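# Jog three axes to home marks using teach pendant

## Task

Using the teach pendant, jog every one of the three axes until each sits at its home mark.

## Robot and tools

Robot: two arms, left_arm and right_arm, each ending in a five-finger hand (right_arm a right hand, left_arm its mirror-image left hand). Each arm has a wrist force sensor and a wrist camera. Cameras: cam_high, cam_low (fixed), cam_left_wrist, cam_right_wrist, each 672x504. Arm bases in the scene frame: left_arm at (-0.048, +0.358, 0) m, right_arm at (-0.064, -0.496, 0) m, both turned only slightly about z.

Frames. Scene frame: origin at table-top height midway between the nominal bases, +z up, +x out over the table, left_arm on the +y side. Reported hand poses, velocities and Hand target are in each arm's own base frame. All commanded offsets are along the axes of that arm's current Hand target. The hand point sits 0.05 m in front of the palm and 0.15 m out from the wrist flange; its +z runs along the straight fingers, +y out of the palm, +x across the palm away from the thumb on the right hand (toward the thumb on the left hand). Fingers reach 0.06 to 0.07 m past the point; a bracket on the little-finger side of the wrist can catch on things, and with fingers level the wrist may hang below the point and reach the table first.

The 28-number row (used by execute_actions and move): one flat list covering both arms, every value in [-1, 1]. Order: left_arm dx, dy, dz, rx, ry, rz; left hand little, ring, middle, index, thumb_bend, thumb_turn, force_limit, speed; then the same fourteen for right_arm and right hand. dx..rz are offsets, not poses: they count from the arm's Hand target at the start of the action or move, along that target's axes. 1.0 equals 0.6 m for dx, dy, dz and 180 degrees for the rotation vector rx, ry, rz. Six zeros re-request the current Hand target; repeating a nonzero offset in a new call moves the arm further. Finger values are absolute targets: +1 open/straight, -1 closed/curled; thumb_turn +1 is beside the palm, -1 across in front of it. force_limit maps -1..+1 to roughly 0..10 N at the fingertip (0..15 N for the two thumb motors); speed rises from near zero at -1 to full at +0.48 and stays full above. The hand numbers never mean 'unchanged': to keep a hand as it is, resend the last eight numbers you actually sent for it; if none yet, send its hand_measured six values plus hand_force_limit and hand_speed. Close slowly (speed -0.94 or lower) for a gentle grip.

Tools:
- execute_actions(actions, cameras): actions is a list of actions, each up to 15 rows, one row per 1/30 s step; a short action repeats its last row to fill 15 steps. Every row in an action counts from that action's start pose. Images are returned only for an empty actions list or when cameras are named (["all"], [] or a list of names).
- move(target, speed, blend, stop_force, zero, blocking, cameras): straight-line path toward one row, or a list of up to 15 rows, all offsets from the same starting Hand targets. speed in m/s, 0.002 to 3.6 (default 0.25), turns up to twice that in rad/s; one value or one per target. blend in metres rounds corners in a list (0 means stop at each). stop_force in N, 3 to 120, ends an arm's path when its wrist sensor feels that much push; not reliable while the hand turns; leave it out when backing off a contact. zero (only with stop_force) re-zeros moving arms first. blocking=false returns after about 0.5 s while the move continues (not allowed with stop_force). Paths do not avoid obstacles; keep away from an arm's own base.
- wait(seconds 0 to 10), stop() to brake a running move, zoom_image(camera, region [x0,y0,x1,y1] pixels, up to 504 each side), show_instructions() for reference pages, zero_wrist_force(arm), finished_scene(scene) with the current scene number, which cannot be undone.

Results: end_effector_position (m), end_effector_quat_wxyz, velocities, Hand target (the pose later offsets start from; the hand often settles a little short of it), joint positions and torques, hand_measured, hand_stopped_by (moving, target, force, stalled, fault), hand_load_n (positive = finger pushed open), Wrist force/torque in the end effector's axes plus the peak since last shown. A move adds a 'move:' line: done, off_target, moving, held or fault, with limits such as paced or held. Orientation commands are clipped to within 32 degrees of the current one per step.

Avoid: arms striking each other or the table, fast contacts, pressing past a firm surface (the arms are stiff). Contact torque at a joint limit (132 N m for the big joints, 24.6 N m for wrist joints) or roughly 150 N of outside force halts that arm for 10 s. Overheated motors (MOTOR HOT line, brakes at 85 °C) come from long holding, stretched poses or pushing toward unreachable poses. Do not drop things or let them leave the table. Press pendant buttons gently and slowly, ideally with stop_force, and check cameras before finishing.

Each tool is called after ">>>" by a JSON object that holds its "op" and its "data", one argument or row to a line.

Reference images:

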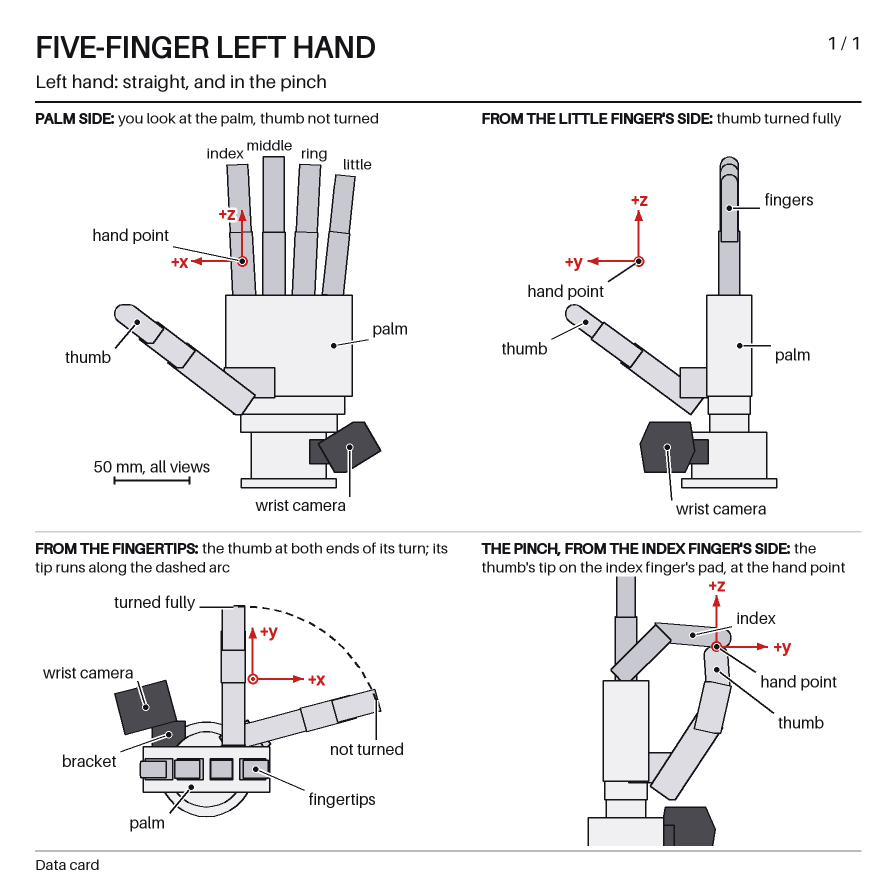

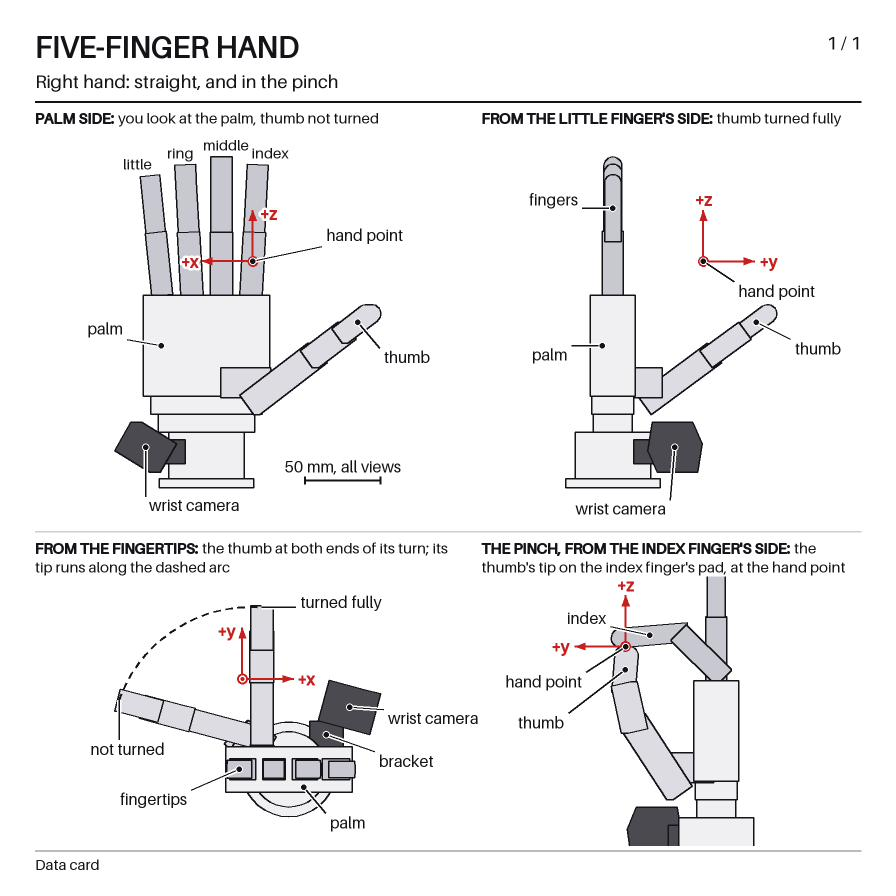

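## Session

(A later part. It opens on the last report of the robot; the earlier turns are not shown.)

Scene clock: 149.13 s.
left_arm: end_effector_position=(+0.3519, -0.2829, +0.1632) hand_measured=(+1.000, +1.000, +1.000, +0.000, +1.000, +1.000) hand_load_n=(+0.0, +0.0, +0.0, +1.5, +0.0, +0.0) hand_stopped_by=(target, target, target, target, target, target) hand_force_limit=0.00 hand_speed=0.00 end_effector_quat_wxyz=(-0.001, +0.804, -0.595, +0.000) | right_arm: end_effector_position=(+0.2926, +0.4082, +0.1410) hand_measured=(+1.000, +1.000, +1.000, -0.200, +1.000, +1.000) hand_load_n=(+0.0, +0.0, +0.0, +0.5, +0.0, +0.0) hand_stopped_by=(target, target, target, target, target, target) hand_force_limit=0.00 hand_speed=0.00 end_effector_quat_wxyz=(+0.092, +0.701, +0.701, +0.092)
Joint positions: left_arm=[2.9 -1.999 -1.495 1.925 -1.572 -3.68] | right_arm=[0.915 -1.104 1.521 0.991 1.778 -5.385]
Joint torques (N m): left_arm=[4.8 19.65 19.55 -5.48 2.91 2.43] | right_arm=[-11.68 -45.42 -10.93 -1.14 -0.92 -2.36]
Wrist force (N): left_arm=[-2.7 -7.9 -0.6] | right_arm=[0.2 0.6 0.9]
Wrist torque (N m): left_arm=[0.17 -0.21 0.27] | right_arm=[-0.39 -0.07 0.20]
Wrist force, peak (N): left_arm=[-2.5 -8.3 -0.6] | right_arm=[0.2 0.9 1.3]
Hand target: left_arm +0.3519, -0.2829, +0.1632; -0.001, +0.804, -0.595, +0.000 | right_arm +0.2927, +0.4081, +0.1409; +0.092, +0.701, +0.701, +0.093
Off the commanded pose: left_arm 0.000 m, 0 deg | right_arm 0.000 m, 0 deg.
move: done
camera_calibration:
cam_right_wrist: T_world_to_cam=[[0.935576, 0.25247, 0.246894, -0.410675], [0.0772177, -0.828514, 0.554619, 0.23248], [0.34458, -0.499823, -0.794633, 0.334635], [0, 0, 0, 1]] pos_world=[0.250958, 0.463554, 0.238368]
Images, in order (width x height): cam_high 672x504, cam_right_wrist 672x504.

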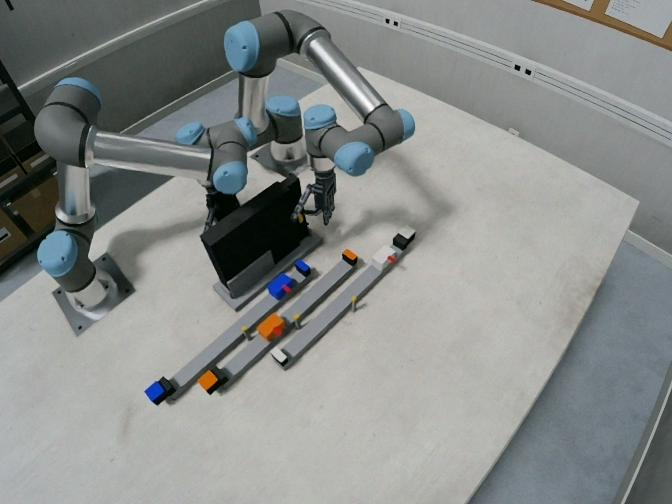

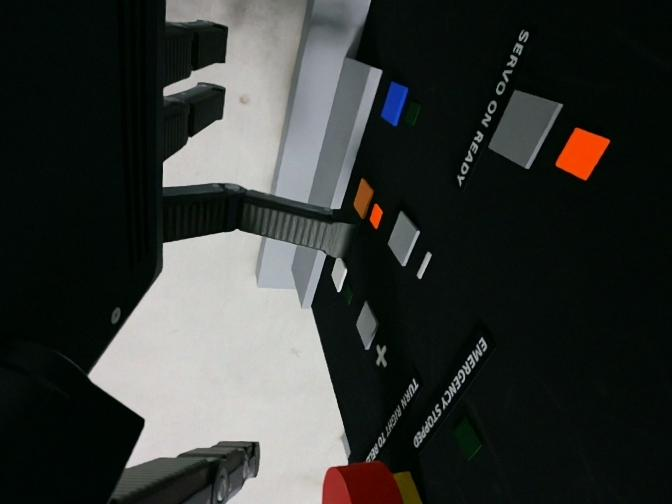

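>>> {"op": "move", "data": {
  "target": [0,0,0,0,0,0,1,1,1,0,1,1,0,0,0,0.0435,0.0117,0,0,0,1,1,1,-0.2,1,1,0,0],
  "speed": 0.012,
  "stop_force": 4
}}

>>> {"op": "wait", "data": {
  "seconds": 8.3
}}

>>> {"op": "move", "data": {
  "target": [0,0,0,0,0,0,1,1,1,0,1,1,0,0,0,-0.0209,-0.0056,0,0,0,1,1,1,-0.2,1,1,0,0],
  "speed": 0.06,
  "cameras": ["cam_right_wrist", "cam_high"]
}}

>>> {"op": "zoom_image", "data": {
  "camera": "cam_high",
  "region": [230, 240, 430, 390]
}}

Scene clock: 154.50 s.
left_arm: end_effector_position=(+0.3519, -0.2829, +0.1632) hand_measured=(+1.000, +1.000, +1.000, +0.000, +1.000, +1.000) hand_load_n=(+0.0, +0.0, +0.0, +5.0, -0.5, +0.0) hand_stopped_by=(target, target, target, target, target, target) hand_force_limit=0.00 hand_speed=0.00 end_effector_quat_wxyz=(-0.001, +0.804, -0.595, +0.000) | right_arm: end_effector_position=(+0.3119, +0.4080, +0.1409) hand_measured=(+1.000, +1.000, +1.000, -0.200, +1.000, +1.000) hand_load_n=(+0.0, +0.0, +0.0, +0.0, -0.5, +0.0) hand_stopped_by=(target, target, target, target, target, target) hand_force_limit=0.00 hand_speed=0.00 end_effector_quat_wxyz=(+0.092, +0.701, +0.701, +0.092)
Joint positions: left_arm=[2.9 -1.999 -1.495 1.925 -1.572 -3.68] | right_arm=[0.881 -1.089 1.496 0.994 1.772 -5.419]
Joint torques (N m): left_arm=[3.12 21.33 19.03 -5.48 2.82 2.31] | right_arm=[9.15 -45.92 -10.4 -0.75 2.12 2.73]
Wrist force (N): left_arm=[-1.4 -9.1 0.6] | right_arm=[0.1 0.6 0.7]
Wrist torque (N m): left_arm=[0.22 -0.22 0.28] | right_arm=[-0.39 -0.05 0.17]
Wrist force, peak (N): left_arm=[-1.5 -9.7 1.0] | right_arm=[-2.4 -2.9 -1.3]
Hand target: left_arm +0.3519, -0.2829, +0.1632; -0.001, +0.804, -0.595, +0.000 | right_arm +0.3119, +0.4080, +0.1409; +0.092, +0.701, +0.701, +0.092 (not the last commanded pose)
Off the commanded pose: left_arm 0.000 m, 0 deg | right_arm 0.008 m, 0 deg.
move: contact (right_arm)

Scene clock: 162.80 s.
left_arm: end_effector_position=(+0.3519, -0.2829, +0.1632) hand_measured=(+1.000, +1.000, +1.000, +0.000, +1.000, +1.000) hand_load_n=(+0.0, +0.0, +0.0, +5.0, +0.0, +0.0) hand_stopped_by=(target, target, target, target, target, target) hand_force_limit=0.00 hand_speed=0.00 end_effector_quat_wxyz=(-0.001, +0.804, -0.595, +0.000) | right_arm: end_effector_position=(+0.3119, +0.4080, +0.1409) hand_measured=(+1.000, +1.000, +1.000, -0.200, +1.000, +1.000) hand_load_n=(+0.0, +0.0, +0.0, +0.0, +0.0, +0.0) hand_stopped_by=(target, target, target, target, target, target) hand_force_limit=0.00 hand_speed=0.00 end_effector_quat_wxyz=(+0.092, +0.701, +0.701, +0.092)
Joint positions: left_arm=[2.9 -1.999 -1.495 1.925 -1.572 -3.68] | right_arm=[0.881 -1.089 1.496 0.994 1.772 -5.419]
Joint torques (N m): left_arm=[-4.89 39.35 10.25 -5.39 2.81 2.06] | right_arm=[10.08 -46.33 -10.58 -0.82 2.15 2.63]
Wrist force (N): left_arm=[-1.6 -9.1 0.2] | right_arm=[0.1 0.7 0.6]
Wrist torque (N m): left_arm=[0.22 -0.18 0.26] | right_arm=[-0.36 -0.06 0.19]
Wrist force, peak (N): left_arm=[-1.6 -9.6 1.1] | right_arm=[0.1 0.8 1.3]
Hand target: left_arm +0.3519, -0.2829, +0.1632; -0.001, +0.804, -0.595, +0.000 | right_arm +0.3119, +0.4080, +0.1409; +0.092, +0.701, +0.701, +0.092 (not the last commanded pose)
Off the commanded pose: left_arm 0.000 m, 0 deg | right_arm 0.008 m, 0 deg.
wait: 8.30 s; at rest by 0.17 s

Scene clock: 163.67 s.
left_arm: end_effector_position=(+0.3519, -0.2829, +0.1632) hand_measured=(+1.000, +1.000, +1.000, +0.000, +1.000, +1.000) hand_load_n=(+0.0, +0.0, +0.0, +5.0, +0.0, +0.0) hand_stopped_by=(target, target, target, target, target, target) hand_force_limit=0.00 hand_speed=0.00 end_effector_quat_wxyz=(-0.001, +0.804, -0.595, +0.000) | right_arm: end_effector_position=(+0.2992, +0.4080, +0.1409) hand_measured=(+1.000, +1.000, +1.000, -0.200, +1.000, +1.000) hand_load_n=(+0.0, +0.0, +0.0, +0.0, +0.5, +0.0) hand_stopped_by=(target, target, target, target, target, target) hand_force_limit=0.00 hand_speed=0.00 end_effector_quat_wxyz=(+0.092, +0.701, +0.701, +0.092)
Joint positions: left_arm=[2.9 -1.999 -1.495 1.925 -1.572 -3.68] | right_arm=[0.903 -1.099 1.513 0.992 1.776 -5.397]
Joint torques (N m): left_arm=[-3.36 41.33 11.07 -5.37 2.97 2.27] | right_arm=[7.99 -45.63 -9.77 -0.73 2.19 2.91]
Wrist force (N): left_arm=[-1.6 -9.0 -0.1] | right_arm=[0.0 0.7 0.7]
Wrist torque (N m): left_arm=[0.22 -0.17 0.27] | right_arm=[-0.36 -0.03 0.10]
Wrist force, peak (N): left_arm=[-1.9 -9.4 1.2] | right_arm=[0.3 1.1 0.7]
Hand target: left_arm +0.3519, -0.2829, +0.1632; -0.001, +0.804, -0.595, +0.000 | right_arm +0.2990, +0.4080, +0.1409; +0.092, +0.701, +0.701, +0.092
Off the commanded pose: left_arm 0.000 m, 0 deg | right_arm 0.000 m, 0 deg.
move: done
camera_calibration:
cam_right_wrist: T_world_to_cam=[[0.935577, 0.252535, 0.246822, -0.416789], [0.0773244, -0.828518, 0.554598, 0.231977], [0.344552, -0.499784, -0.79467, 0.332149], [0, 0, 0, 1]] pos_world=[0.257558, 0.463454, 0.238168]
Images, in order (width x height): cam_high 672x504, cam_right_wrist 672x504.

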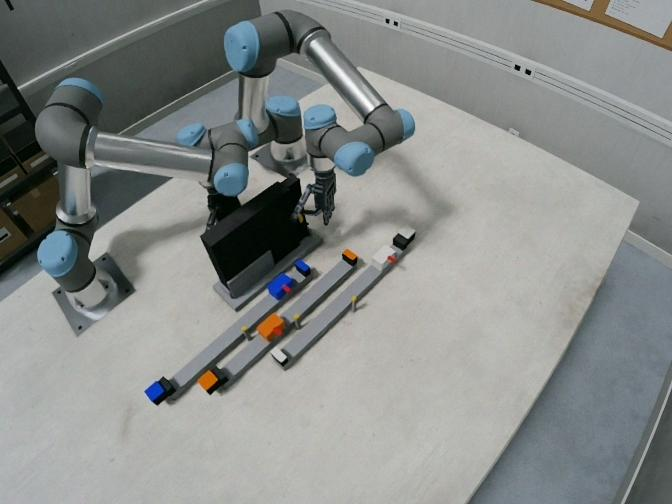

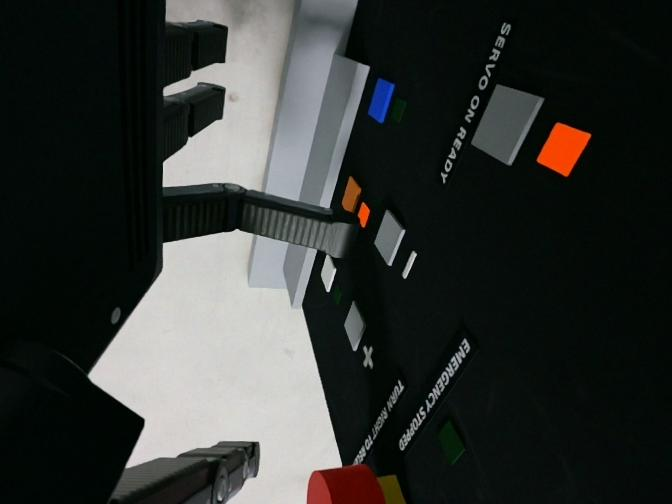

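Scaled by 2.520.

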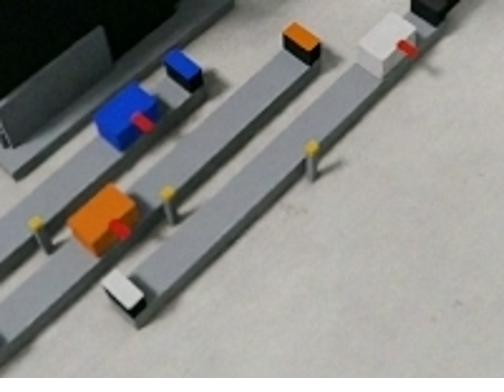

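>>> {"op": "move", "data": {
  "target": [0,0,0,0,0,0,1,1,1,0,1,1,0,0,0,0.0435,0.0117,0,0,0,1,1,1,-0.2,1,1,0,0],
  "speed": 0.012,
  "stop_force": 6
}}

>>> {"op": "wait", "data": {
  "seconds": 8.3
}}

>>> {"op": "move", "data": {
  "target": [0,0,0,0,0,0,1,1,1,0,1,1,0,0,0,-0.0209,-0.0056,0,0,0,1,1,1,-0.2,1,1,0,0],
  "speed": 0.06,
  "cameras": ["cam_right_wrist", "cam_high"]
}}

>>> {"op": "zoom_image", "data": {
  "camera": "cam_high",
  "region": [230, 240, 430, 390]
}}

Scene clock: 169.40 s.
left_arm: end_effector_position=(+0.3519, -0.2829, +0.1632) hand_measured=(+1.000, +1.000, +1.000, +0.000, +1.000, +1.000) hand_load_n=(+0.0, +0.0, +0.0, +9.0, +0.0, +0.0) hand_stopped_by=(target, target, target, target, target, target) hand_force_limit=0.00 hand_speed=0.00 end_effector_quat_wxyz=(-0.001, +0.804, -0.595, +0.000) | right_arm: end_effector_position=(+0.3130, +0.4080, +0.1409) hand_measured=(+1.000, +1.000, +1.000, -0.200, +1.000, +1.000) hand_load_n=(+0.0, +0.0, +0.0, -0.5, +0.0, +0.0) hand_stopped_by=(target, target, target, target, target, target) hand_force_limit=0.00 hand_speed=0.00 end_effector_quat_wxyz=(+0.092, +0.701, +0.701, +0.092)
Joint positions: left_arm=[2.9 -1.999 -1.495 1.925 -1.572 -3.68] | right_arm=[0.88 -1.088 1.495 0.995 1.772 -5.42]
Joint torques (N m): left_arm=[-3.73 42.2 11.02 -5.69 2.75 2.14] | right_arm=[9.41 -46.03 -12.42 -1.82 2.31 2.46]
Wrist force (N): left_arm=[-0.7 -10.9 2.4] | right_arm=[-1.8 -3.1 -0.3]
Wrist torque (N m): left_arm=[0.24 -0.19 0.28] | right_arm=[-0.45 -0.06 0.18]
Wrist force, peak (N): left_arm=[-1.1 -11.2 2.6] | right_arm=[-2.1 -4.6 -0.2]
Hand target: left_arm +0.3519, -0.2829, +0.1632; -0.001, +0.804, -0.595, +0.000 | right_arm +0.3130, +0.4080, +0.1409; +0.092, +0.701, +0.701, +0.092 (not the last commanded pose)
Off the commanded pose: left_arm 0.000 m, 0 deg | right_arm 0.013 m, 0 deg.
move: contact (right_arm)

Scene clock: 177.70 s.
left_arm: end_effector_position=(+0.3519, -0.2829, +0.1632) hand_measured=(+1.000, +1.000, +1.000, +0.000, +1.000, +1.000) hand_load_n=(+0.0, +0.0, +0.0, +9.0, +0.0, +0.0) hand_stopped_by=(target, target, target, target, target, target) hand_force_limit=0.00 hand_speed=0.00 end_effector_quat_wxyz=(-0.001, +0.804, -0.595, +0.000) | right_arm: end_effector_position=(+0.3130, +0.4080, +0.1409) hand_measured=(+1.000, +1.000, +1.000, -0.200, +1.000, +1.000) hand_load_n=(+0.0, +0.0, +0.0, -0.5, -0.5, +0.0) hand_stopped_by=(target, target, target, target, target, target) hand_force_limit=0.00 hand_speed=0.00 end_effector_quat_wxyz=(+0.092, +0.701, +0.701, +0.092)
Joint positions: left_arm=[2.9 -1.999 -1.495 1.925 -1.572 -3.68] | right_arm=[0.88 -1.088 1.495 0.995 1.772 -5.42]
Joint torques (N m): left_arm=[-3.85 42.48 10.83 -5.2 2.81 2.22] | right_arm=[9 -45.6 -11.99 -1.81 1.34 2.13]
Wrist force (N): left_arm=[-0.8 -10.6 2.0] | right_arm=[-2.0 -3.1 -0.6]
Wrist torque (N m): left_arm=[0.26 -0.16 0.26] | right_arm=[-0.45 -0.07 0.17]
Wrist force, peak (N): left_arm=[-0.7 -11.4 2.8] | right_arm=[-2.7 -3.2 -1.0]
Hand target: left_arm +0.3519, -0.2829, +0.1632; -0.001, +0.804, -0.595, +0.000 | right_arm +0.3130, +0.4080, +0.1409; +0.092, +0.701, +0.701, +0.092 (not the last commanded pose)
Off the commanded pose: left_arm 0.000 m, 0 deg | right_arm 0.013 m, 0 deg.
wait: 8.30 s; at rest by 0.17 s

Scene clock: 178.57 s.
left_arm: end_effector_position=(+0.3519, -0.2829, +0.1632) hand_measured=(+1.000, +1.000, +1.000, +0.000, +1.000, +1.000) hand_load_n=(+0.0, +0.0, +0.0, +9.0, +0.0, +0.0) hand_stopped_by=(target, target, target, target, target, target) hand_force_limit=0.00 hand_speed=0.00 end_effector_quat_wxyz=(-0.001, +0.804, -0.595, +0.000) | right_arm: end_effector_position=(+0.3003, +0.4080, +0.1409) hand_measured=(+1.000, +1.000, +1.000, -0.200, +1.000, +1.000) hand_load_n=(+0.0, +0.0, +0.0, +0.0, -0.5, +0.0) hand_stopped_by=(target, target, target, target, target, target) hand_force_limit=0.00 hand_speed=0.00 end_effector_quat_wxyz=(+0.092, +0.701, +0.701, +0.092)
Joint positions: left_arm=[2.9 -1.999 -1.495 1.925 -1.572 -3.68] | right_arm=[0.901 -1.098 1.512 0.992 1.775 -5.399]
Joint torques (N m): left_arm=[-4.77 42.23 10.63 -5.3 2.85 2.06] | right_arm=[10.52 -45.3 -9.95 -0.72 2.07 2.61]
Wrist force (N): left_arm=[-0.6 -10.7 1.8] | right_arm=[0.1 0.6 0.5]
Wrist torque (N m): left_arm=[0.22 -0.18 0.27] | right_arm=[-0.37 -0.03 0.10]
Wrist force, peak (N): left_arm=[-0.8 -11.2 2.7] | right_arm=[-1.9 -3.0 0.1]
Hand target: left_arm +0.3519, -0.2829, +0.1632; -0.001, +0.804, -0.595, +0.000 | right_arm +0.3001, +0.4080, +0.1409; +0.092, +0.701, +0.701, +0.092
Off the commanded pose: left_arm 0.000 m, 0 deg | right_arm 0.000 m, 0 deg.
move: done
camera_calibration:
cam_right_wrist: T_world_to_cam=[[0.93561, 0.252488, 0.246748, -0.417787], [0.0773265, -0.828522, 0.554592, 0.231895], [0.344464, -0.499801, -0.794697, 0.331808], [0, 0, 0, 1]] pos_world=[0.258658, 0.463454, 0.238168]
Images, in order (width x height): cam_high 672x504, cam_right_wrist 672x504.

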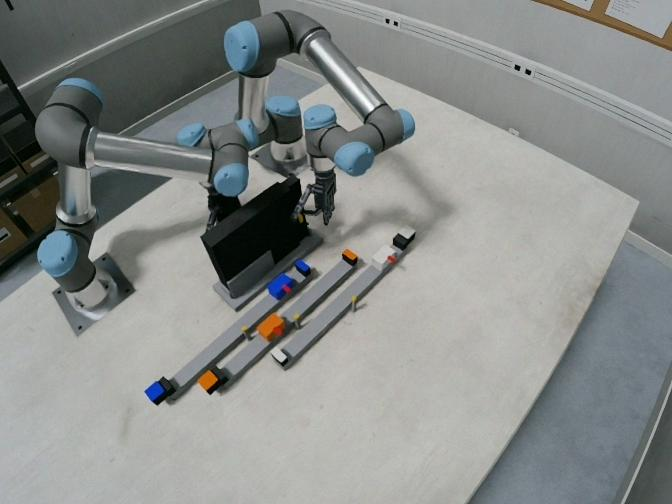

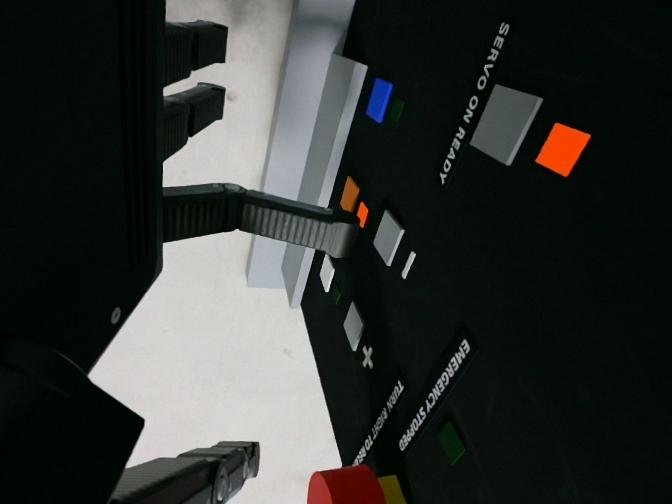

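Scaled by 2.520.

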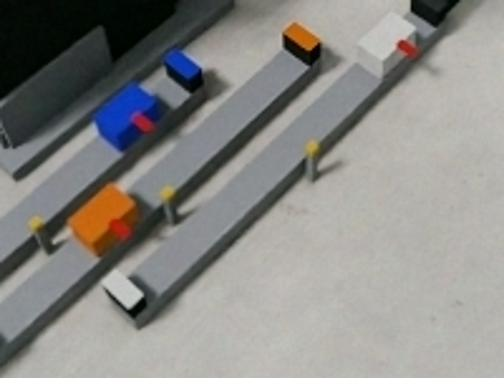

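>>> {"op": "move", "data": {
  "target": [0,0,0,0,0,0,1,1,1,0,1,1,0,0,0,0.0435,0.0117,0,0,0,1,1,1,-0.2,1,1,0,0],
  "speed": 0.012,
  "stop_force": 9
}}

>>> {"op": "wait", "data": {
  "seconds": 2
}}

>>> {"op": "move", "data": {
  "target": [
    [0,0,0,0,0,0,1,1,1,0,1,1,0,0,0,-0.0241,-0.0065,0,0,0,1,1,1,-0.2,1,1,0,0],
    [0,0,0,0,0,0,1,1,1,0,1,1,0,0,0.0745,-0.055,-0.1024,0,0,0,1,1,1,-0.2,1,1,0,0]
  ],
  "speed": 0.1,
  "blend": 0.005,
  "cameras": ["cam_right_wrist", "cam_high", "cam_left_wrist"]
}}

>>> {"op": "zoom_image", "data": {
  "camera": "cam_right_wrist",
  "region": [330, 390, 482, 504]
}}

Scene clock: 188.40 s.
left_arm: end_effector_position=(+0.3519, -0.2829, +0.1632) hand_measured=(+1.000, +1.000, +1.000, +0.000, +1.000, +1.000) hand_load_n=(+0.0, +0.0, +0.0, +10.0, +0.0, +0.0) hand_stopped_by=(target, target, target, target, target, target) hand_force_limit=0.00 hand_speed=0.00 end_effector_quat_wxyz=(-0.001, +0.804, -0.595, +0.000) | right_arm: end_effector_position=(+0.3140, +0.4080, +0.1409) hand_measured=(+1.000, +1.000, +1.000, -0.200, +1.000, +1.000) hand_load_n=(+0.0, +0.0, +0.0, -0.5, -0.5, +0.0) hand_stopped_by=(target, target, target, target, target, target) hand_force_limit=0.00 hand_speed=0.00 end_effector_quat_wxyz=(+0.092, +0.701, +0.701, +0.092)
Joint positions: left_arm=[2.9 -1.999 -1.495 1.925 -1.572 -3.68] | right_arm=[0.878 -1.087 1.493 0.995 1.771 -5.422]
Joint torques (N m): left_arm=[-3.99 42.28 10.89 -4.97 2.79 2.14] | right_arm=[7.15 -46.28 -11.88 -1.89 1.81 2.49]
Wrist force (N): left_arm=[-0.7 -11.2 1.8] | right_arm=[-0.7 -5.6 -1.7]
Wrist torque (N m): left_arm=[0.28 -0.15 0.25] | right_arm=[-0.48 -0.06 0.15]
Wrist force, peak (N): left_arm=[-0.7 -11.9 3.2] | right_arm=[-0.7 -14.2 -2.3]
Hand target: left_arm +0.3519, -0.2829, +0.1632; -0.001, +0.804, -0.595, +0.000 | right_arm +0.3140, +0.4080, +0.1409; +0.092, +0.701, +0.701, +0.092 (not the last commanded pose)
Off the commanded pose: left_arm 0.000 m, 0 deg | right_arm 0.013 m, 0 deg.
move: contact (right_arm)

Scene clock: 190.40 s.
left_arm: end_effector_position=(+0.3519, -0.2829, +0.1632) hand_measured=(+1.000, +1.000, +1.000, +0.000, +1.000, +1.000) hand_load_n=(+0.0, +0.0, +0.0, +10.0, +0.0, +0.0) hand_stopped_by=(target, target, target, target, target, target) hand_force_limit=0.00 hand_speed=0.00 end_effector_quat_wxyz=(-0.001, +0.804, -0.595, +0.000) | right_arm: end_effector_position=(+0.3140, +0.4080, +0.1409) hand_measured=(+1.000, +1.000, +1.000, -0.200, +1.000, +1.000) hand_load_n=(+0.0, +0.0, +0.0, -1.0, +0.0, +0.0) hand_stopped_by=(target, target, target, target, target, target) hand_force_limit=0.00 hand_speed=0.00 end_effector_quat_wxyz=(+0.092, +0.701, +0.701, +0.092)
Joint positions: left_arm=[2.9 -1.999 -1.495 1.925 -1.572 -3.68] | right_arm=[0.878 -1.087 1.493 0.995 1.771 -5.422]
Joint torques (N m): left_arm=[-4.73 41.69 10.33 -5.06 2.86 1.91] | right_arm=[7.35 -45.42 -12.62 -1.82 0.13 2.53]
Wrist force (N): left_arm=[-0.5 -11.1 2.2] | right_arm=[-0.9 -5.6 -1.4]
Wrist torque (N m): left_arm=[0.30 -0.19 0.27] | right_arm=[-0.49 -0.02 0.14]
Wrist force, peak (N): left_arm=[-0.8 -11.9 3.3] | right_arm=[-0.6 -6.2 -1.2]
Hand target: left_arm +0.3519, -0.2829, +0.1632; -0.001, +0.804, -0.595, +0.000 | right_arm +0.3140, +0.4080, +0.1409; +0.092, +0.701, +0.701, +0.092 (not the last commanded pose)
Off the commanded pose: left_arm 0.000 m, 0 deg | right_arm 0.013 m, 0 deg.
wait: 2.00 s; at rest by 0.17 s

Scene clock: 192.00 s.
left_arm: end_effector_position=(+0.3519, -0.2829, +0.1632) hand_measured=(+1.000, +1.000, +1.000, +0.000, +1.000, +1.000) hand_load_n=(-0.5, +0.0, +0.0, +9.5, +0.0, +0.0) hand_stopped_by=(target, target, target, target, target, target) hand_force_limit=0.00 hand_speed=0.00 end_effector_quat_wxyz=(-0.001, +0.804, -0.595, +0.000) | right_arm: end_effector_position=(+0.2663, +0.4526, +0.1916) hand_measured=(+1.000, +1.000, +1.000, -0.200, +1.000, +1.000) hand_load_n=(+0.0, +0.0, +0.0, +0.0, +0.0, +0.0) hand_stopped_by=(target, target, target, target, target, target) hand_force_limit=0.00 hand_speed=0.00 end_effector_quat_wxyz=(+0.092, +0.701, +0.701, +0.092)
Joint positions: left_arm=[2.9 -1.999 -1.495 1.925 -1.572 -3.68] | right_arm=[1.015 -1.064 1.328 1.166 1.792 -5.284]
Joint torques (N m): left_arm=[-3.4 42.05 11.61 -4.88 2.82 2.09] | right_arm=[9.83 -28.09 -24.96 5.39 2.18 2.73]
Wrist force (N): left_arm=[-0.6 -11.0 2.1] | right_arm=[-0.2 0.4 0.6]
Wrist torque (N m): left_arm=[0.24 -0.16 0.26] | right_arm=[-0.44 0.00 0.06]
Wrist force, peak (N): left_arm=[-0.8 -11.8 3.2] | right_arm=[-0.5 -5.5 -1.3]
Hand target: left_arm +0.3519, -0.2829, +0.1632; -0.001, +0.804, -0.595, +0.000 | right_arm +0.2663, +0.4527, +0.1917; +0.092, +0.701, +0.701, +0.092
Off the commanded pose: left_arm 0.000 m, 0 deg | right_arm 0.000 m, 0 deg.
move: done
camera_calibration:
cam_left_wrist: T_world_to_cam=[[0.999944, 0.00264412, -0.0102398, -0.347504], [0.00750381, -0.859677, 0.510782, -0.328035], [-0.00745234, -0.51083, -0.859649, 0.111289], [0, 0, 0, 1]] pos_world=[0.350775, -0.224235, 0.259665]
cam_right_wrist: T_world_to_cam=[[0.935603, 0.252565, 0.246696, -0.40977], [0.077414, -0.828498, 0.554615, 0.243319], [0.344463, -0.499801, -0.794697, 0.406102], [0, 0, 0, 1]] pos_world=[0.224658, 0.508054, 0.288868]
Images, in order (width x height): cam_high 672x504, cam_left_wrist 672x504, cam_right_wrist 672x504.

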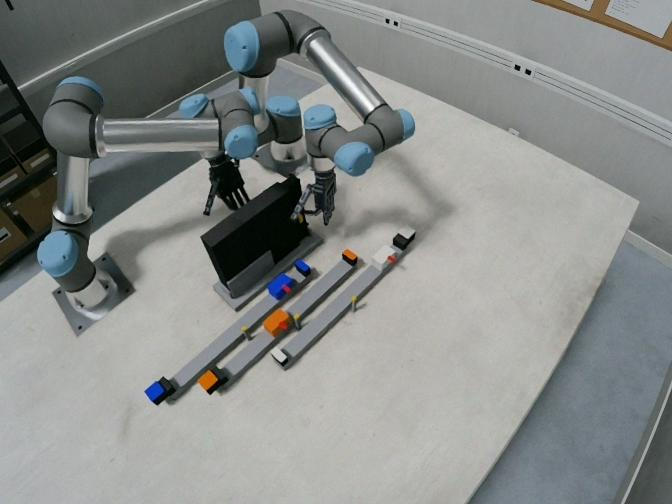

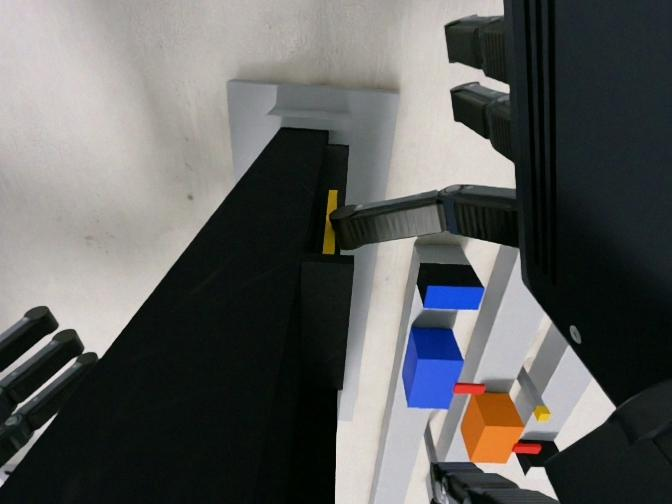

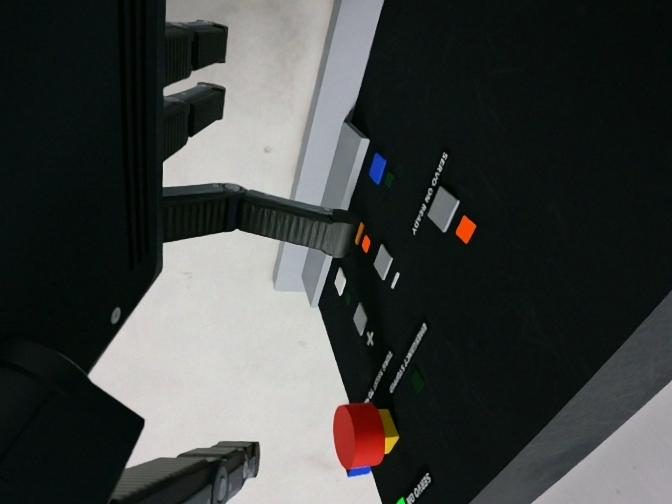

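Scaled by 3.316.

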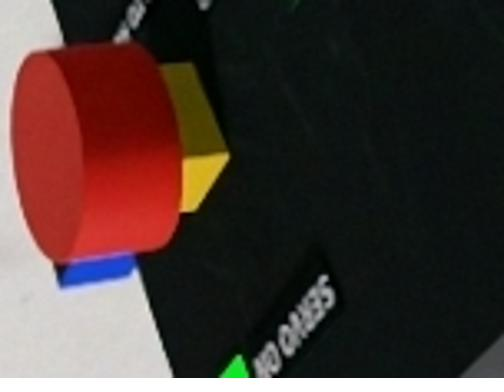

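>>> {"op": "move", "data": {
  "target": [0,0,0,0,0,0,1,1,1,0,1,1,0,0,-0.0743,0.0339,0.0967,0,0,0,1,1,1,-0.2,1,1,0,0],
  "speed": 0.1
}}

>>> {"op": "move", "data": {
  "target": [0,0,0,0,0,0,1,1,1,0,1,1,0,0,0,0.0403,0.0108,0,0,0,1,1,1,-0.2,1,1,0,0],
  "speed": 0.012,
  "stop_force": 9
}}

>>> {"op": "wait", "data": {
  "seconds": 6.0
}}

>>> {"op": "move", "data": {
  "target": [0,0,0,0,0,0,1,1,1,0,1,1,0,0,0,-0.0177,-0.0047,0,0,0,1,1,1,-0.2,1,1,0,0],
  "speed": 0.06,
  "cameras": ["cam_right_wrist", "cam_high", "cam_left_wrist"]
}}

>>> {"op": "zoom_image", "data": {
  "camera": "cam_high",
  "region": [260, 290, 330, 350]
}}

Scene clock: 199.87 s.
left_arm: end_effector_position=(+0.3519, -0.2829, +0.1632) hand_measured=(+1.000, +1.000, +1.000, +0.000, +1.000, +1.000) hand_load_n=(+0.0, +0.0, +0.0, +9.5, +0.0, +0.0) hand_stopped_by=(target, target, target, target, target, target) hand_force_limit=0.00 hand_speed=0.00 end_effector_quat_wxyz=(-0.001, +0.804, -0.595, +0.000) | right_arm: end_effector_position=(+0.3008, +0.4082, +0.1410) hand_measured=(+1.000, +1.000, +1.000, -0.200, +1.000, +1.000) hand_load_n=(+0.0, +0.0, +0.0, +0.0, +0.0, +0.0) hand_stopped_by=(target, target, target, target, target, target) hand_force_limit=0.00 hand_speed=0.00 end_effector_quat_wxyz=(+0.092, +0.701, +0.701, +0.092)
Joint positions: left_arm=[2.9 -1.999 -1.495 1.925 -1.572 -3.68] | right_arm=[0.901 -1.098 1.51 0.993 1.775 -5.399]
Joint torques (N m): left_arm=[-4.7 42.06 10.76 -4.78 2.96 1.92] | right_arm=[-11.14 -45.13 -10.9 -0.84 -0.91 -2.6]
Wrist force (N): left_arm=[-0.7 -11.3 2.0] | right_arm=[0.2 0.2 0.9]
Wrist torque (N m): left_arm=[0.22 -0.15 0.26] | right_arm=[-0.45 -0.07 0.19]
Wrist force, peak (N): left_arm=[-0.8 -11.8 3.1] | right_arm=[0.3 0.7 1.1]
Hand target: left_arm +0.3519, -0.2829, +0.1632; -0.001, +0.804, -0.595, +0.000 | right_arm +0.3009, +0.4081, +0.1409; +0.092, +0.701, +0.701, +0.092
Off the commanded pose: left_arm 0.000 m, 0 deg | right_arm 0.000 m, 0 deg.
move: done

Scene clock: 202.17 s.
left_arm: end_effector_position=(+0.3519, -0.2829, +0.1632) hand_measured=(+1.000, +1.000, +1.000, +0.000, +1.000, +1.000) hand_load_n=(+0.0, +0.0, +0.0, +10.0, +0.0, +0.0) hand_stopped_by=(target, target, target, target, target, target) hand_force_limit=0.00 hand_speed=0.00 end_effector_quat_wxyz=(-0.001, +0.804, -0.595, +0.000) | right_arm: end_effector_position=(+0.3142, +0.4081, +0.1409) hand_measured=(+1.000, +1.000, +1.000, -0.200, +1.000, +1.000) hand_load_n=(+0.0, +0.0, +0.0, -0.5, -0.5, +0.0) hand_stopped_by=(target, target, target, target, target, target) hand_force_limit=0.00 hand_speed=0.00 end_effector_quat_wxyz=(+0.092, +0.701, +0.701, +0.092)
Joint positions: left_arm=[2.9 -1.999 -1.495 1.925 -1.572 -3.68] | right_arm=[0.878 -1.087 1.492 0.995 1.771 -5.422]
Joint torques (N m): left_arm=[-3.89 41.93 11.4 -4.63 2.84 1.84] | right_arm=[6.16 -46.43 -11.97 -2.15 2.16 2.41]
Wrist force (N): left_arm=[-0.7 -11.4 2.7] | right_arm=[-0.2 -8.4 -1.5]
Wrist torque (N m): left_arm=[0.25 -0.16 0.26] | right_arm=[-0.58 -0.08 0.13]
Wrist force, peak (N): left_arm=[-0.8 -11.7 3.3] | right_arm=[0.5 -17.7 -3.1]
Hand target: left_arm +0.3519, -0.2829, +0.1632; -0.001, +0.804, -0.595, +0.000 | right_arm +0.3142, +0.4081, +0.1409; +0.092, +0.701, +0.701, +0.092 (not the last commanded pose)
Off the commanded pose: left_arm 0.000 m, 0 deg | right_arm 0.012 m, 0 deg.
move: contact (right_arm)

Scene clock: 208.17 s.
left_arm: end_effector_position=(+0.3519, -0.2829, +0.1632) hand_measured=(+1.000, +1.000, +1.000, +0.000, +1.000, +1.000) hand_load_n=(+0.0, +0.0, +0.0, +10.0, +0.0, +0.0) hand_stopped_by=(target, target, target, target, target, target) hand_force_limit=0.00 hand_speed=0.00 end_effector_quat_wxyz=(-0.001, +0.804, -0.595, +0.000) | right_arm: end_effector_position=(+0.3142, +0.4081, +0.1409) hand_measured=(+1.000, +1.000, +1.000, -0.200, +1.000, +1.000) hand_load_n=(+0.0, +0.0, +0.0, -1.0, +0.0, +0.0) hand_stopped_by=(target, target, target, target, target, target) hand_force_limit=0.00 hand_speed=0.00 end_effector_quat_wxyz=(+0.092, +0.701, +0.701, +0.092)
Joint positions: left_arm=[2.9 -1.999 -1.495 1.925 -1.572 -3.68] | right_arm=[0.878 -1.087 1.492 0.995 1.771 -5.422]
Joint torques (N m): left_arm=[-3.84 42.78 11.26 -4.57 2.79 1.96] | right_arm=[6.38 -46.56 -13.36 0.22 0.61 2.23]
Wrist force (N): left_arm=[-0.7 -11.7 3.5] | right_arm=[0.0 -8.1 -0.9]
Wrist torque (N m): left_arm=[0.21 -0.16 0.27] | right_arm=[-0.57 -0.09 0.14]
Wrist force, peak (N): left_arm=[-0.4 -11.8 3.4] | right_arm=[-0.6 -8.4 -2.5]
Hand target: left_arm +0.3519, -0.2829, +0.1632; -0.001, +0.804, -0.595, +0.000 | right_arm +0.3142, +0.4081, +0.1409; +0.092, +0.701, +0.701, +0.092 (not the last commanded pose)
Off the commanded pose: left_arm 0.000 m, 0 deg | right_arm 0.012 m, 0 deg.
wait: 6.00 s; at rest by 0.17 s

Scene clock: 209.00 s.
left_arm: end_effector_position=(+0.3519, -0.2829, +0.1632) hand_measured=(+1.000, +1.000, +1.000, +0.000, +1.000, +1.000) hand_load_n=(+0.0, +0.0, +0.0, +10.0, +0.0, +0.0) hand_stopped_by=(target, target, target, target, target, target) hand_force_limit=0.00 hand_speed=0.00 end_effector_quat_wxyz=(-0.001, +0.804, -0.595, +0.000) | right_arm: end_effector_position=(+0.3035, +0.4081, +0.1408) hand_measured=(+1.000, +1.000, +1.000, -0.200, +1.000, +1.000) hand_load_n=(+0.0, +0.0, +0.0, +0.0, +0.0, +0.0) hand_stopped_by=(target, target, target, target, target, target) hand_force_limit=0.00 hand_speed=0.00 end_effector_quat_wxyz=(+0.092, +0.701, +0.701, +0.092)
Joint positions: left_arm=[2.9 -1.999 -1.495 1.925 -1.572 -3.68] | right_arm=[0.896 -1.096 1.507 0.993 1.774 -5.404]
Joint torques (N m): left_arm=[-4.39 42.16 11.53 -4.53 2.77 1.91] | right_arm=[9.67 -46.6 -11.34 -0.62 2.14 2.5]
Wrist force (N): left_arm=[-0.4 -11.2 2.2] | right_arm=[-0.1 0.2 0.5]
Wrist torque (N m): left_arm=[0.23 -0.19 0.28] | right_arm=[-0.44 -0.01 0.07]
Wrist force, peak (N): left_arm=[-0.6 -11.7 3.1] | right_arm=[-0.8 -8.1 -2.0]
Hand target: left_arm +0.3519, -0.2829, +0.1632; -0.001, +0.804, -0.595, +0.000 | right_arm +0.3032, +0.4081, +0.1408; +0.092, +0.701, +0.701, +0.092
Off the commanded pose: left_arm 0.000 m, 0 deg | right_arm 0.000 m, 0 deg.
move: done
camera_calibration:
cam_left_wrist: T_world_to_cam=[[0.999944, 0.00264412, -0.0102398, -0.347504], [0.00750381, -0.859677, 0.510782, -0.328035], [-0.00745234, -0.51083, -0.859649, 0.111289], [0, 0, 0, 1]] pos_world=[0.350775, -0.224235, 0.259665]
cam_right_wrist: T_world_to_cam=[[0.935634, 0.252604, 0.246535, -0.420816], [0.0775468, -0.8285, 0.554594, 0.231661], [0.344347, -0.499779, -0.794761, 0.330791], [0, 0, 0, 1]] pos_world=[0.261859, 0.463554, 0.238169]
Images, in order (width x height): cam_high 672x504, cam_left_wrist 672x504, cam_right_wrist 672x504.

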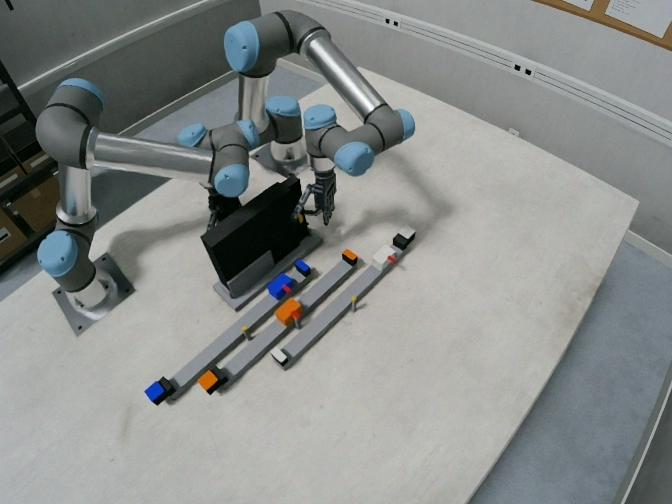

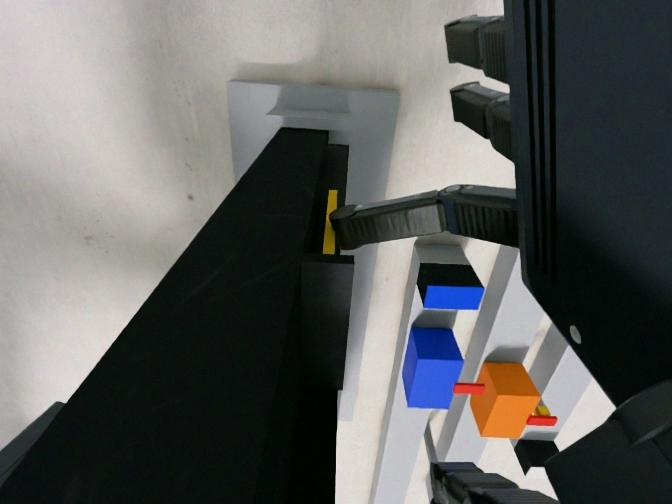

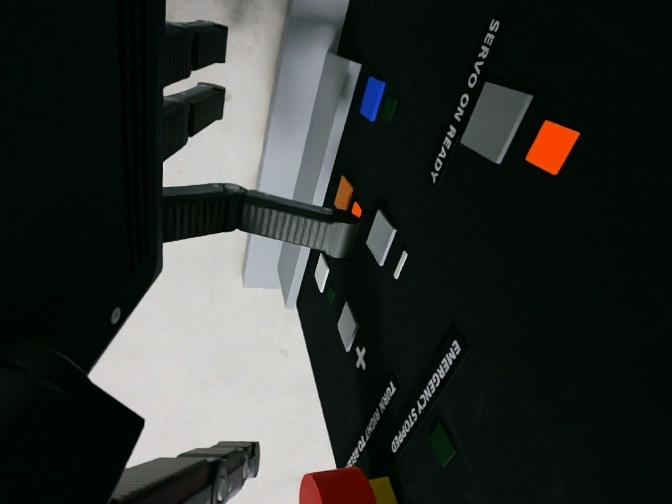

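Scaled by 7.200.

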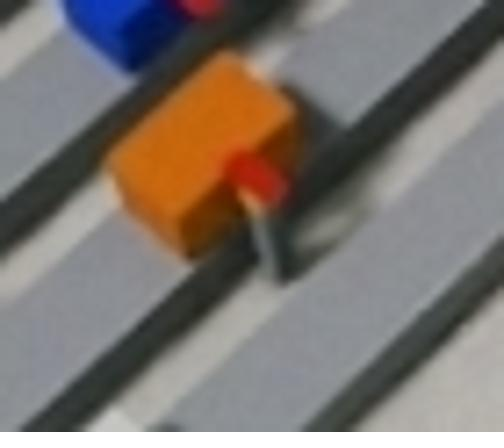

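>>> {"op": "zoom_image", "data": {
  "camera": "cam_left_wrist",
  "region": [500, 380, 580, 450]
}}

Scaled by 6.300.

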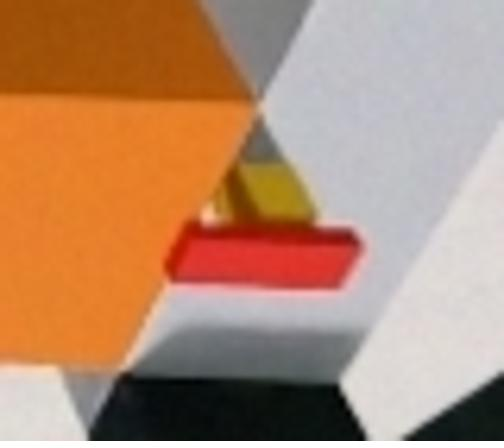

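>>> {"op": "move", "data": {
  "target": [0,0,0,0,0,0,1,1,1,0,1,1,0,0,0.0667,-0.027,0.0687,0,0,0,1,1,1,-0.2,1,1,0,0],
  "speed": 0.1,
  "cameras": ["cam_right_wrist"]
}}

Scene clock: 231.57 s.
left_arm: end_effector_position=(+0.3519, -0.2829, +0.1632) hand_measured=(+1.000, +1.000, +1.000, +0.000, +1.000, +1.000) hand_load_n=(+0.0, +0.0, +0.0, +10.0, +0.0, +0.0) hand_stopped_by=(target, target, target, target, target, target) hand_force_limit=0.00 hand_speed=0.00 end_effector_quat_wxyz=(-0.001, +0.804, -0.595, +0.000) | right_arm: end_effector_position=(+0.2982, +0.4480, +0.0970) hand_measured=(+1.000, +1.000, +1.000, -0.200, +1.000, +1.000) hand_load_n=(+0.0, +0.0, +0.0, +0.0, +0.0, +0.0) hand_stopped_by=(target, target, target, target, target, target) hand_force_limit=0.00 hand_speed=0.00 end_effector_quat_wxyz=(+0.092, +0.701, +0.701, +0.092)
Joint positions: left_arm=[2.9 -1.999 -1.495 1.925 -1.572 -3.68] | right_arm=[0.955 -0.971 1.434 0.955 1.784 -5.344]
Joint torques (N m): left_arm=[-4.6 42.33 10.96 -4.34 2.84 1.87] | right_arm=[10.4 -30.97 -22.73 -0.63 2.06 2.82]
Wrist force (N): left_arm=[-0.2 -11.3 2.3] | right_arm=[-0.1 0.3 0.3]
Wrist torque (N m): left_arm=[0.23 -0.23 0.29] | right_arm=[-0.42 -0.02 0.06]
Wrist force, peak (N): left_arm=[-0.7 -11.7 3.2] | right_arm=[0.0 0.7 0.9]
Hand target: left_arm +0.3519, -0.2829, +0.1632; -0.001, +0.804, -0.595, +0.000 | right_arm +0.2982, +0.4482, +0.0968; +0.092, +0.701, +0.701, +0.092
Off the commanded pose: left_arm 0.000 m, 0 deg | right_arm 0.000 m, 0 deg.
move: done
camera_calibration:
cam_right_wrist: T_world_to_cam=[[0.935636, 0.252583, 0.24655, -0.415131], [0.0775229, -0.828506, 0.554588, 0.289431], [0.344347, -0.499779, -0.794762, 0.317747], [0, 0, 0, 1]] pos_world=[0.256559, 0.503454, 0.194369]
Images, in order (width x height): cam_right_wrist 672x504.

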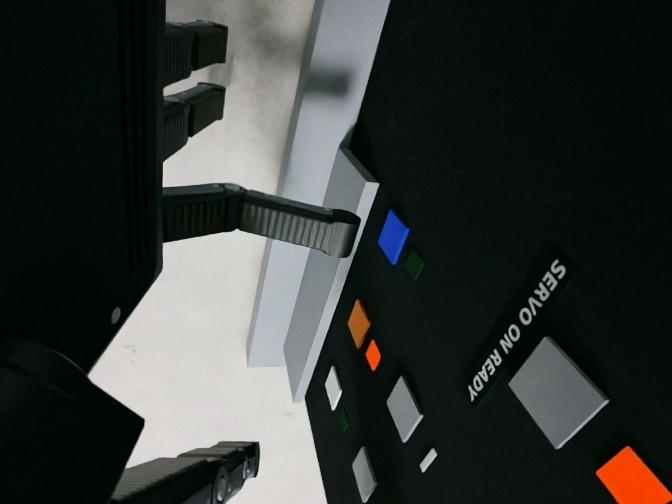

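>>> {"op": "move", "data": {
  "target": [0,0,0,0,0,0,1,1,1,0,1,1,0,0,0,0.0419,0.0112,0,0,0,1,1,1,-0.2,1,1,0,0],
  "speed": 0.012,
  "stop_force": 9
}}

>>> {"op": "move", "data": {
  "target": [0,0,0,0,0,0,1,1,1,0,1,1,0,0,0,-0.0225,-0.006,0,0,0,1,1,1,-0.2,1,1,0,0],
  "speed": 0.06,
  "cameras": ["cam_right_wrist"]
}}

>>> {"op": "move", "data": {
  "target": [0,0,0,0,0,0,1,1,1,0,1,1,0,0,-0.1433,0.019,-0.0708,0,0,0,1,1,1,-0.2,1,1,0,0],
  "speed": 0.12,
  "cameras": ["cam_right_wrist"]
}}

Scene clock: 240.27 s.
left_arm: end_effector_position=(+0.3519, -0.2829, +0.1632) hand_measured=(+1.000, +1.000, +1.000, +0.000, +1.000, +1.000) hand_load_n=(+0.0, +0.0, +0.0, +10.0, +0.0, +0.0) hand_stopped_by=(target, target, target, target, target, target) hand_force_limit=0.00 hand_speed=0.00 end_effector_quat_wxyz=(-0.001, +0.804, -0.595, +0.000) | right_arm: end_effector_position=(+0.3145, +0.4481, +0.0968) hand_measured=(+1.000, +1.000, +1.000, -0.200, +1.000, +1.000) hand_load_n=(+0.0, +0.0, +0.0, -1.0, +0.0, +0.0) hand_stopped_by=(target, target, target, target, target, target) hand_force_limit=0.00 hand_speed=0.00 end_effector_quat_wxyz=(+0.092, +0.701, +0.701, +0.092)
Joint positions: left_arm=[2.9 -1.999 -1.495 1.925 -1.572 -3.68] | right_arm=[0.929 -0.959 1.412 0.959 1.779 -5.371]
Joint torques (N m): left_arm=[-4.03 42.51 11.35 -4.22 2.71 1.84] | right_arm=[5.92 -50.12 -13.1 -2.11 2.32 2.35]
Wrist force (N): left_arm=[-0.6 -11.2 2.1] | right_arm=[-0.4 -9.5 -2.5]
Wrist torque (N m): left_arm=[0.26 -0.16 0.26] | right_arm=[-0.58 -0.05 0.11]
Wrist force, peak (N): left_arm=[-0.8 -11.9 3.0] | right_arm=[0.4 -18.8 -3.4]
Hand target: left_arm +0.3519, -0.2829, +0.1632; -0.001, +0.804, -0.595, +0.000 | right_arm +0.3145, +0.4481, +0.0968; +0.092, +0.701, +0.701, +0.092 (not the last commanded pose)
Off the commanded pose: left_arm 0.000 m, 0 deg | right_arm 0.010 m, 0 deg.
move: contact (right_arm)

Scene clock: 241.13 s.
left_arm: end_effector_position=(+0.3519, -0.2829, +0.1632) hand_measured=(+1.000, +1.000, +1.000, +0.000, +1.000, +1.000) hand_load_n=(-0.5, +0.0, +0.0, +10.0, +0.0, +0.0) hand_stopped_by=(target, target, target, target, target, target) hand_force_limit=0.00 hand_speed=0.00 end_effector_quat_wxyz=(-0.001, +0.804, -0.595, +0.000) | right_arm: end_effector_position=(+0.3008, +0.4482, +0.0968) hand_measured=(+1.000, +1.000, +1.000, -0.200, +1.000, +1.000) hand_load_n=(+0.0, +0.0, -0.5, +0.0, +0.0, +0.0) hand_stopped_by=(target, target, target, target, target, target) hand_force_limit=0.00 hand_speed=0.00 end_effector_quat_wxyz=(+0.092, +0.701, +0.701, +0.092)
Joint positions: left_arm=[2.9 -1.999 -1.495 1.925 -1.572 -3.68] | right_arm=[0.951 -0.969 1.43 0.955 1.783 -5.348]
Joint torques (N m): left_arm=[-4.15 42.19 11.7 -4.08 2.74 1.81] | right_arm=[10 -48.94 -11.33 -0.78 2.01 2.53]
Wrist force (N): left_arm=[-0.7 -11.2 2.5] | right_arm=[-0.2 1.0 0.1]
Wrist torque (N m): left_arm=[0.25 -0.15 0.26] | right_arm=[-0.31 0.01 0.08]
Wrist force, peak (N): left_arm=[-0.5 -11.6 3.1] | right_arm=[-0.6 -9.6 -1.5]
Hand target: left_arm +0.3519, -0.2829, +0.1632; -0.001, +0.804, -0.595, +0.000 | right_arm +0.3005, +0.4482, +0.0968; +0.092, +0.701, +0.701, +0.092
Off the commanded pose: left_arm 0.000 m, 0 deg | right_arm 0.000 m, 0 deg.
move: done
camera_calibration:
cam_right_wrist: T_world_to_cam=[[0.935659, 0.252634, 0.246409, -0.417544], [0.0776364, -0.82848, 0.554611, 0.289376], [0.344259, -0.499797, -0.794789, 0.31678], [0, 0, 0, 1]] pos_world=[0.259159, 0.503554, 0.194169]
Images, in order (width x height): cam_right_wrist 672x504.

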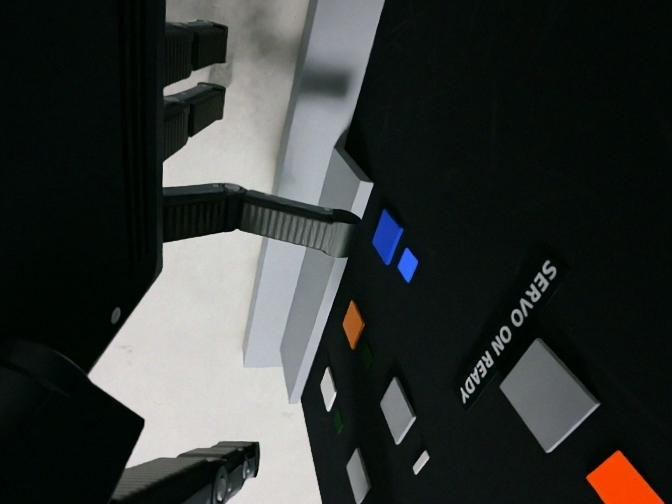

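Scene clock: 242.63 s.
left_arm: end_effector_position=(+0.3519, -0.2829, +0.1632) hand_measured=(+1.000, +1.000, +1.000, +0.000, +1.000, +1.000) hand_load_n=(+0.0, +0.0, +0.0, +10.0, +0.0, +0.0) hand_stopped_by=(target, target, target, target, target, target) hand_force_limit=0.00 hand_speed=0.00 end_effector_quat_wxyz=(-0.001, +0.804, -0.595, +0.000) | right_arm: end_effector_position=(+0.3005, +0.3623, +0.1407) hand_measured=(+1.000, +1.000, +1.000, -0.200, +1.000, +1.000) hand_load_n=(+0.5, +0.0, +0.0, +0.0, +0.0, +0.0) hand_stopped_by=(target, target, target, target, target, target) hand_force_limit=0.00 hand_speed=0.00 end_effector_quat_wxyz=(+0.092, +0.701, +0.701, +0.092)
Joint positions: left_arm=[2.9 -1.999 -1.495 1.925 -1.572 -3.68] | right_arm=[0.832 -1.194 1.651 0.935 1.763 -5.468]
Joint torques (N m): left_arm=[-3.56 41.29 10.72 -4.06 2.89 1.79] | right_arm=[-12.76 -40.39 -10.92 -0.98 -0.94 -2.62]
Wrist force (N): left_arm=[-0.5 -11.2 2.6] | right_arm=[-0.7 1.2 0.3]
Wrist torque (N m): left_arm=[0.24 -0.17 0.27] | right_arm=[-0.28 0.08 0.16]
Wrist force, peak (N): left_arm=[-0.8 -11.7 3.1] | right_arm=[-1.0 1.5 0.1]
Hand target: left_arm +0.3519, -0.2829, +0.1632; -0.001, +0.804, -0.595, +0.000 | right_arm +0.3005, +0.3622, +0.1408; +0.092, +0.701, +0.701, +0.092
Off the commanded pose: left_arm 0.000 m, 0 deg | right_arm 0.000 m, 0 deg.
move: done
camera_calibration:
cam_right_wrist: T_world_to_cam=[[0.935673, 0.252564, 0.246428, -0.406384], [0.077543, -0.828456, 0.55466, 0.193971], [0.344242, -0.499871, -0.794749, 0.308918], [0, 0, 0, 1]] pos_world=[0.258859, 0.417754, 0.238069]
Images, in order (width x height): cam_right_wrist 672x504.

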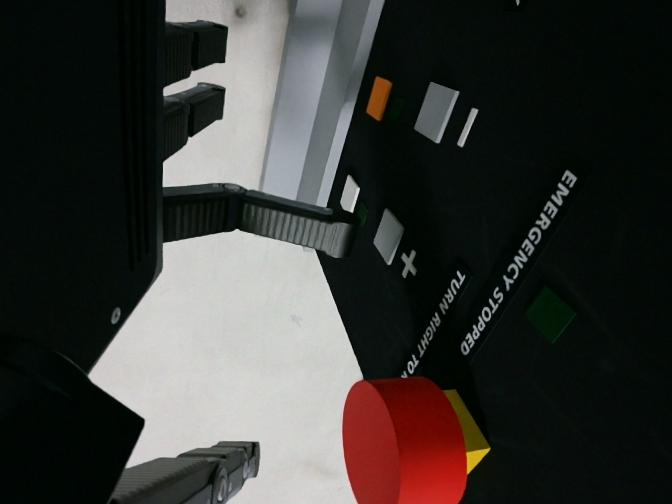

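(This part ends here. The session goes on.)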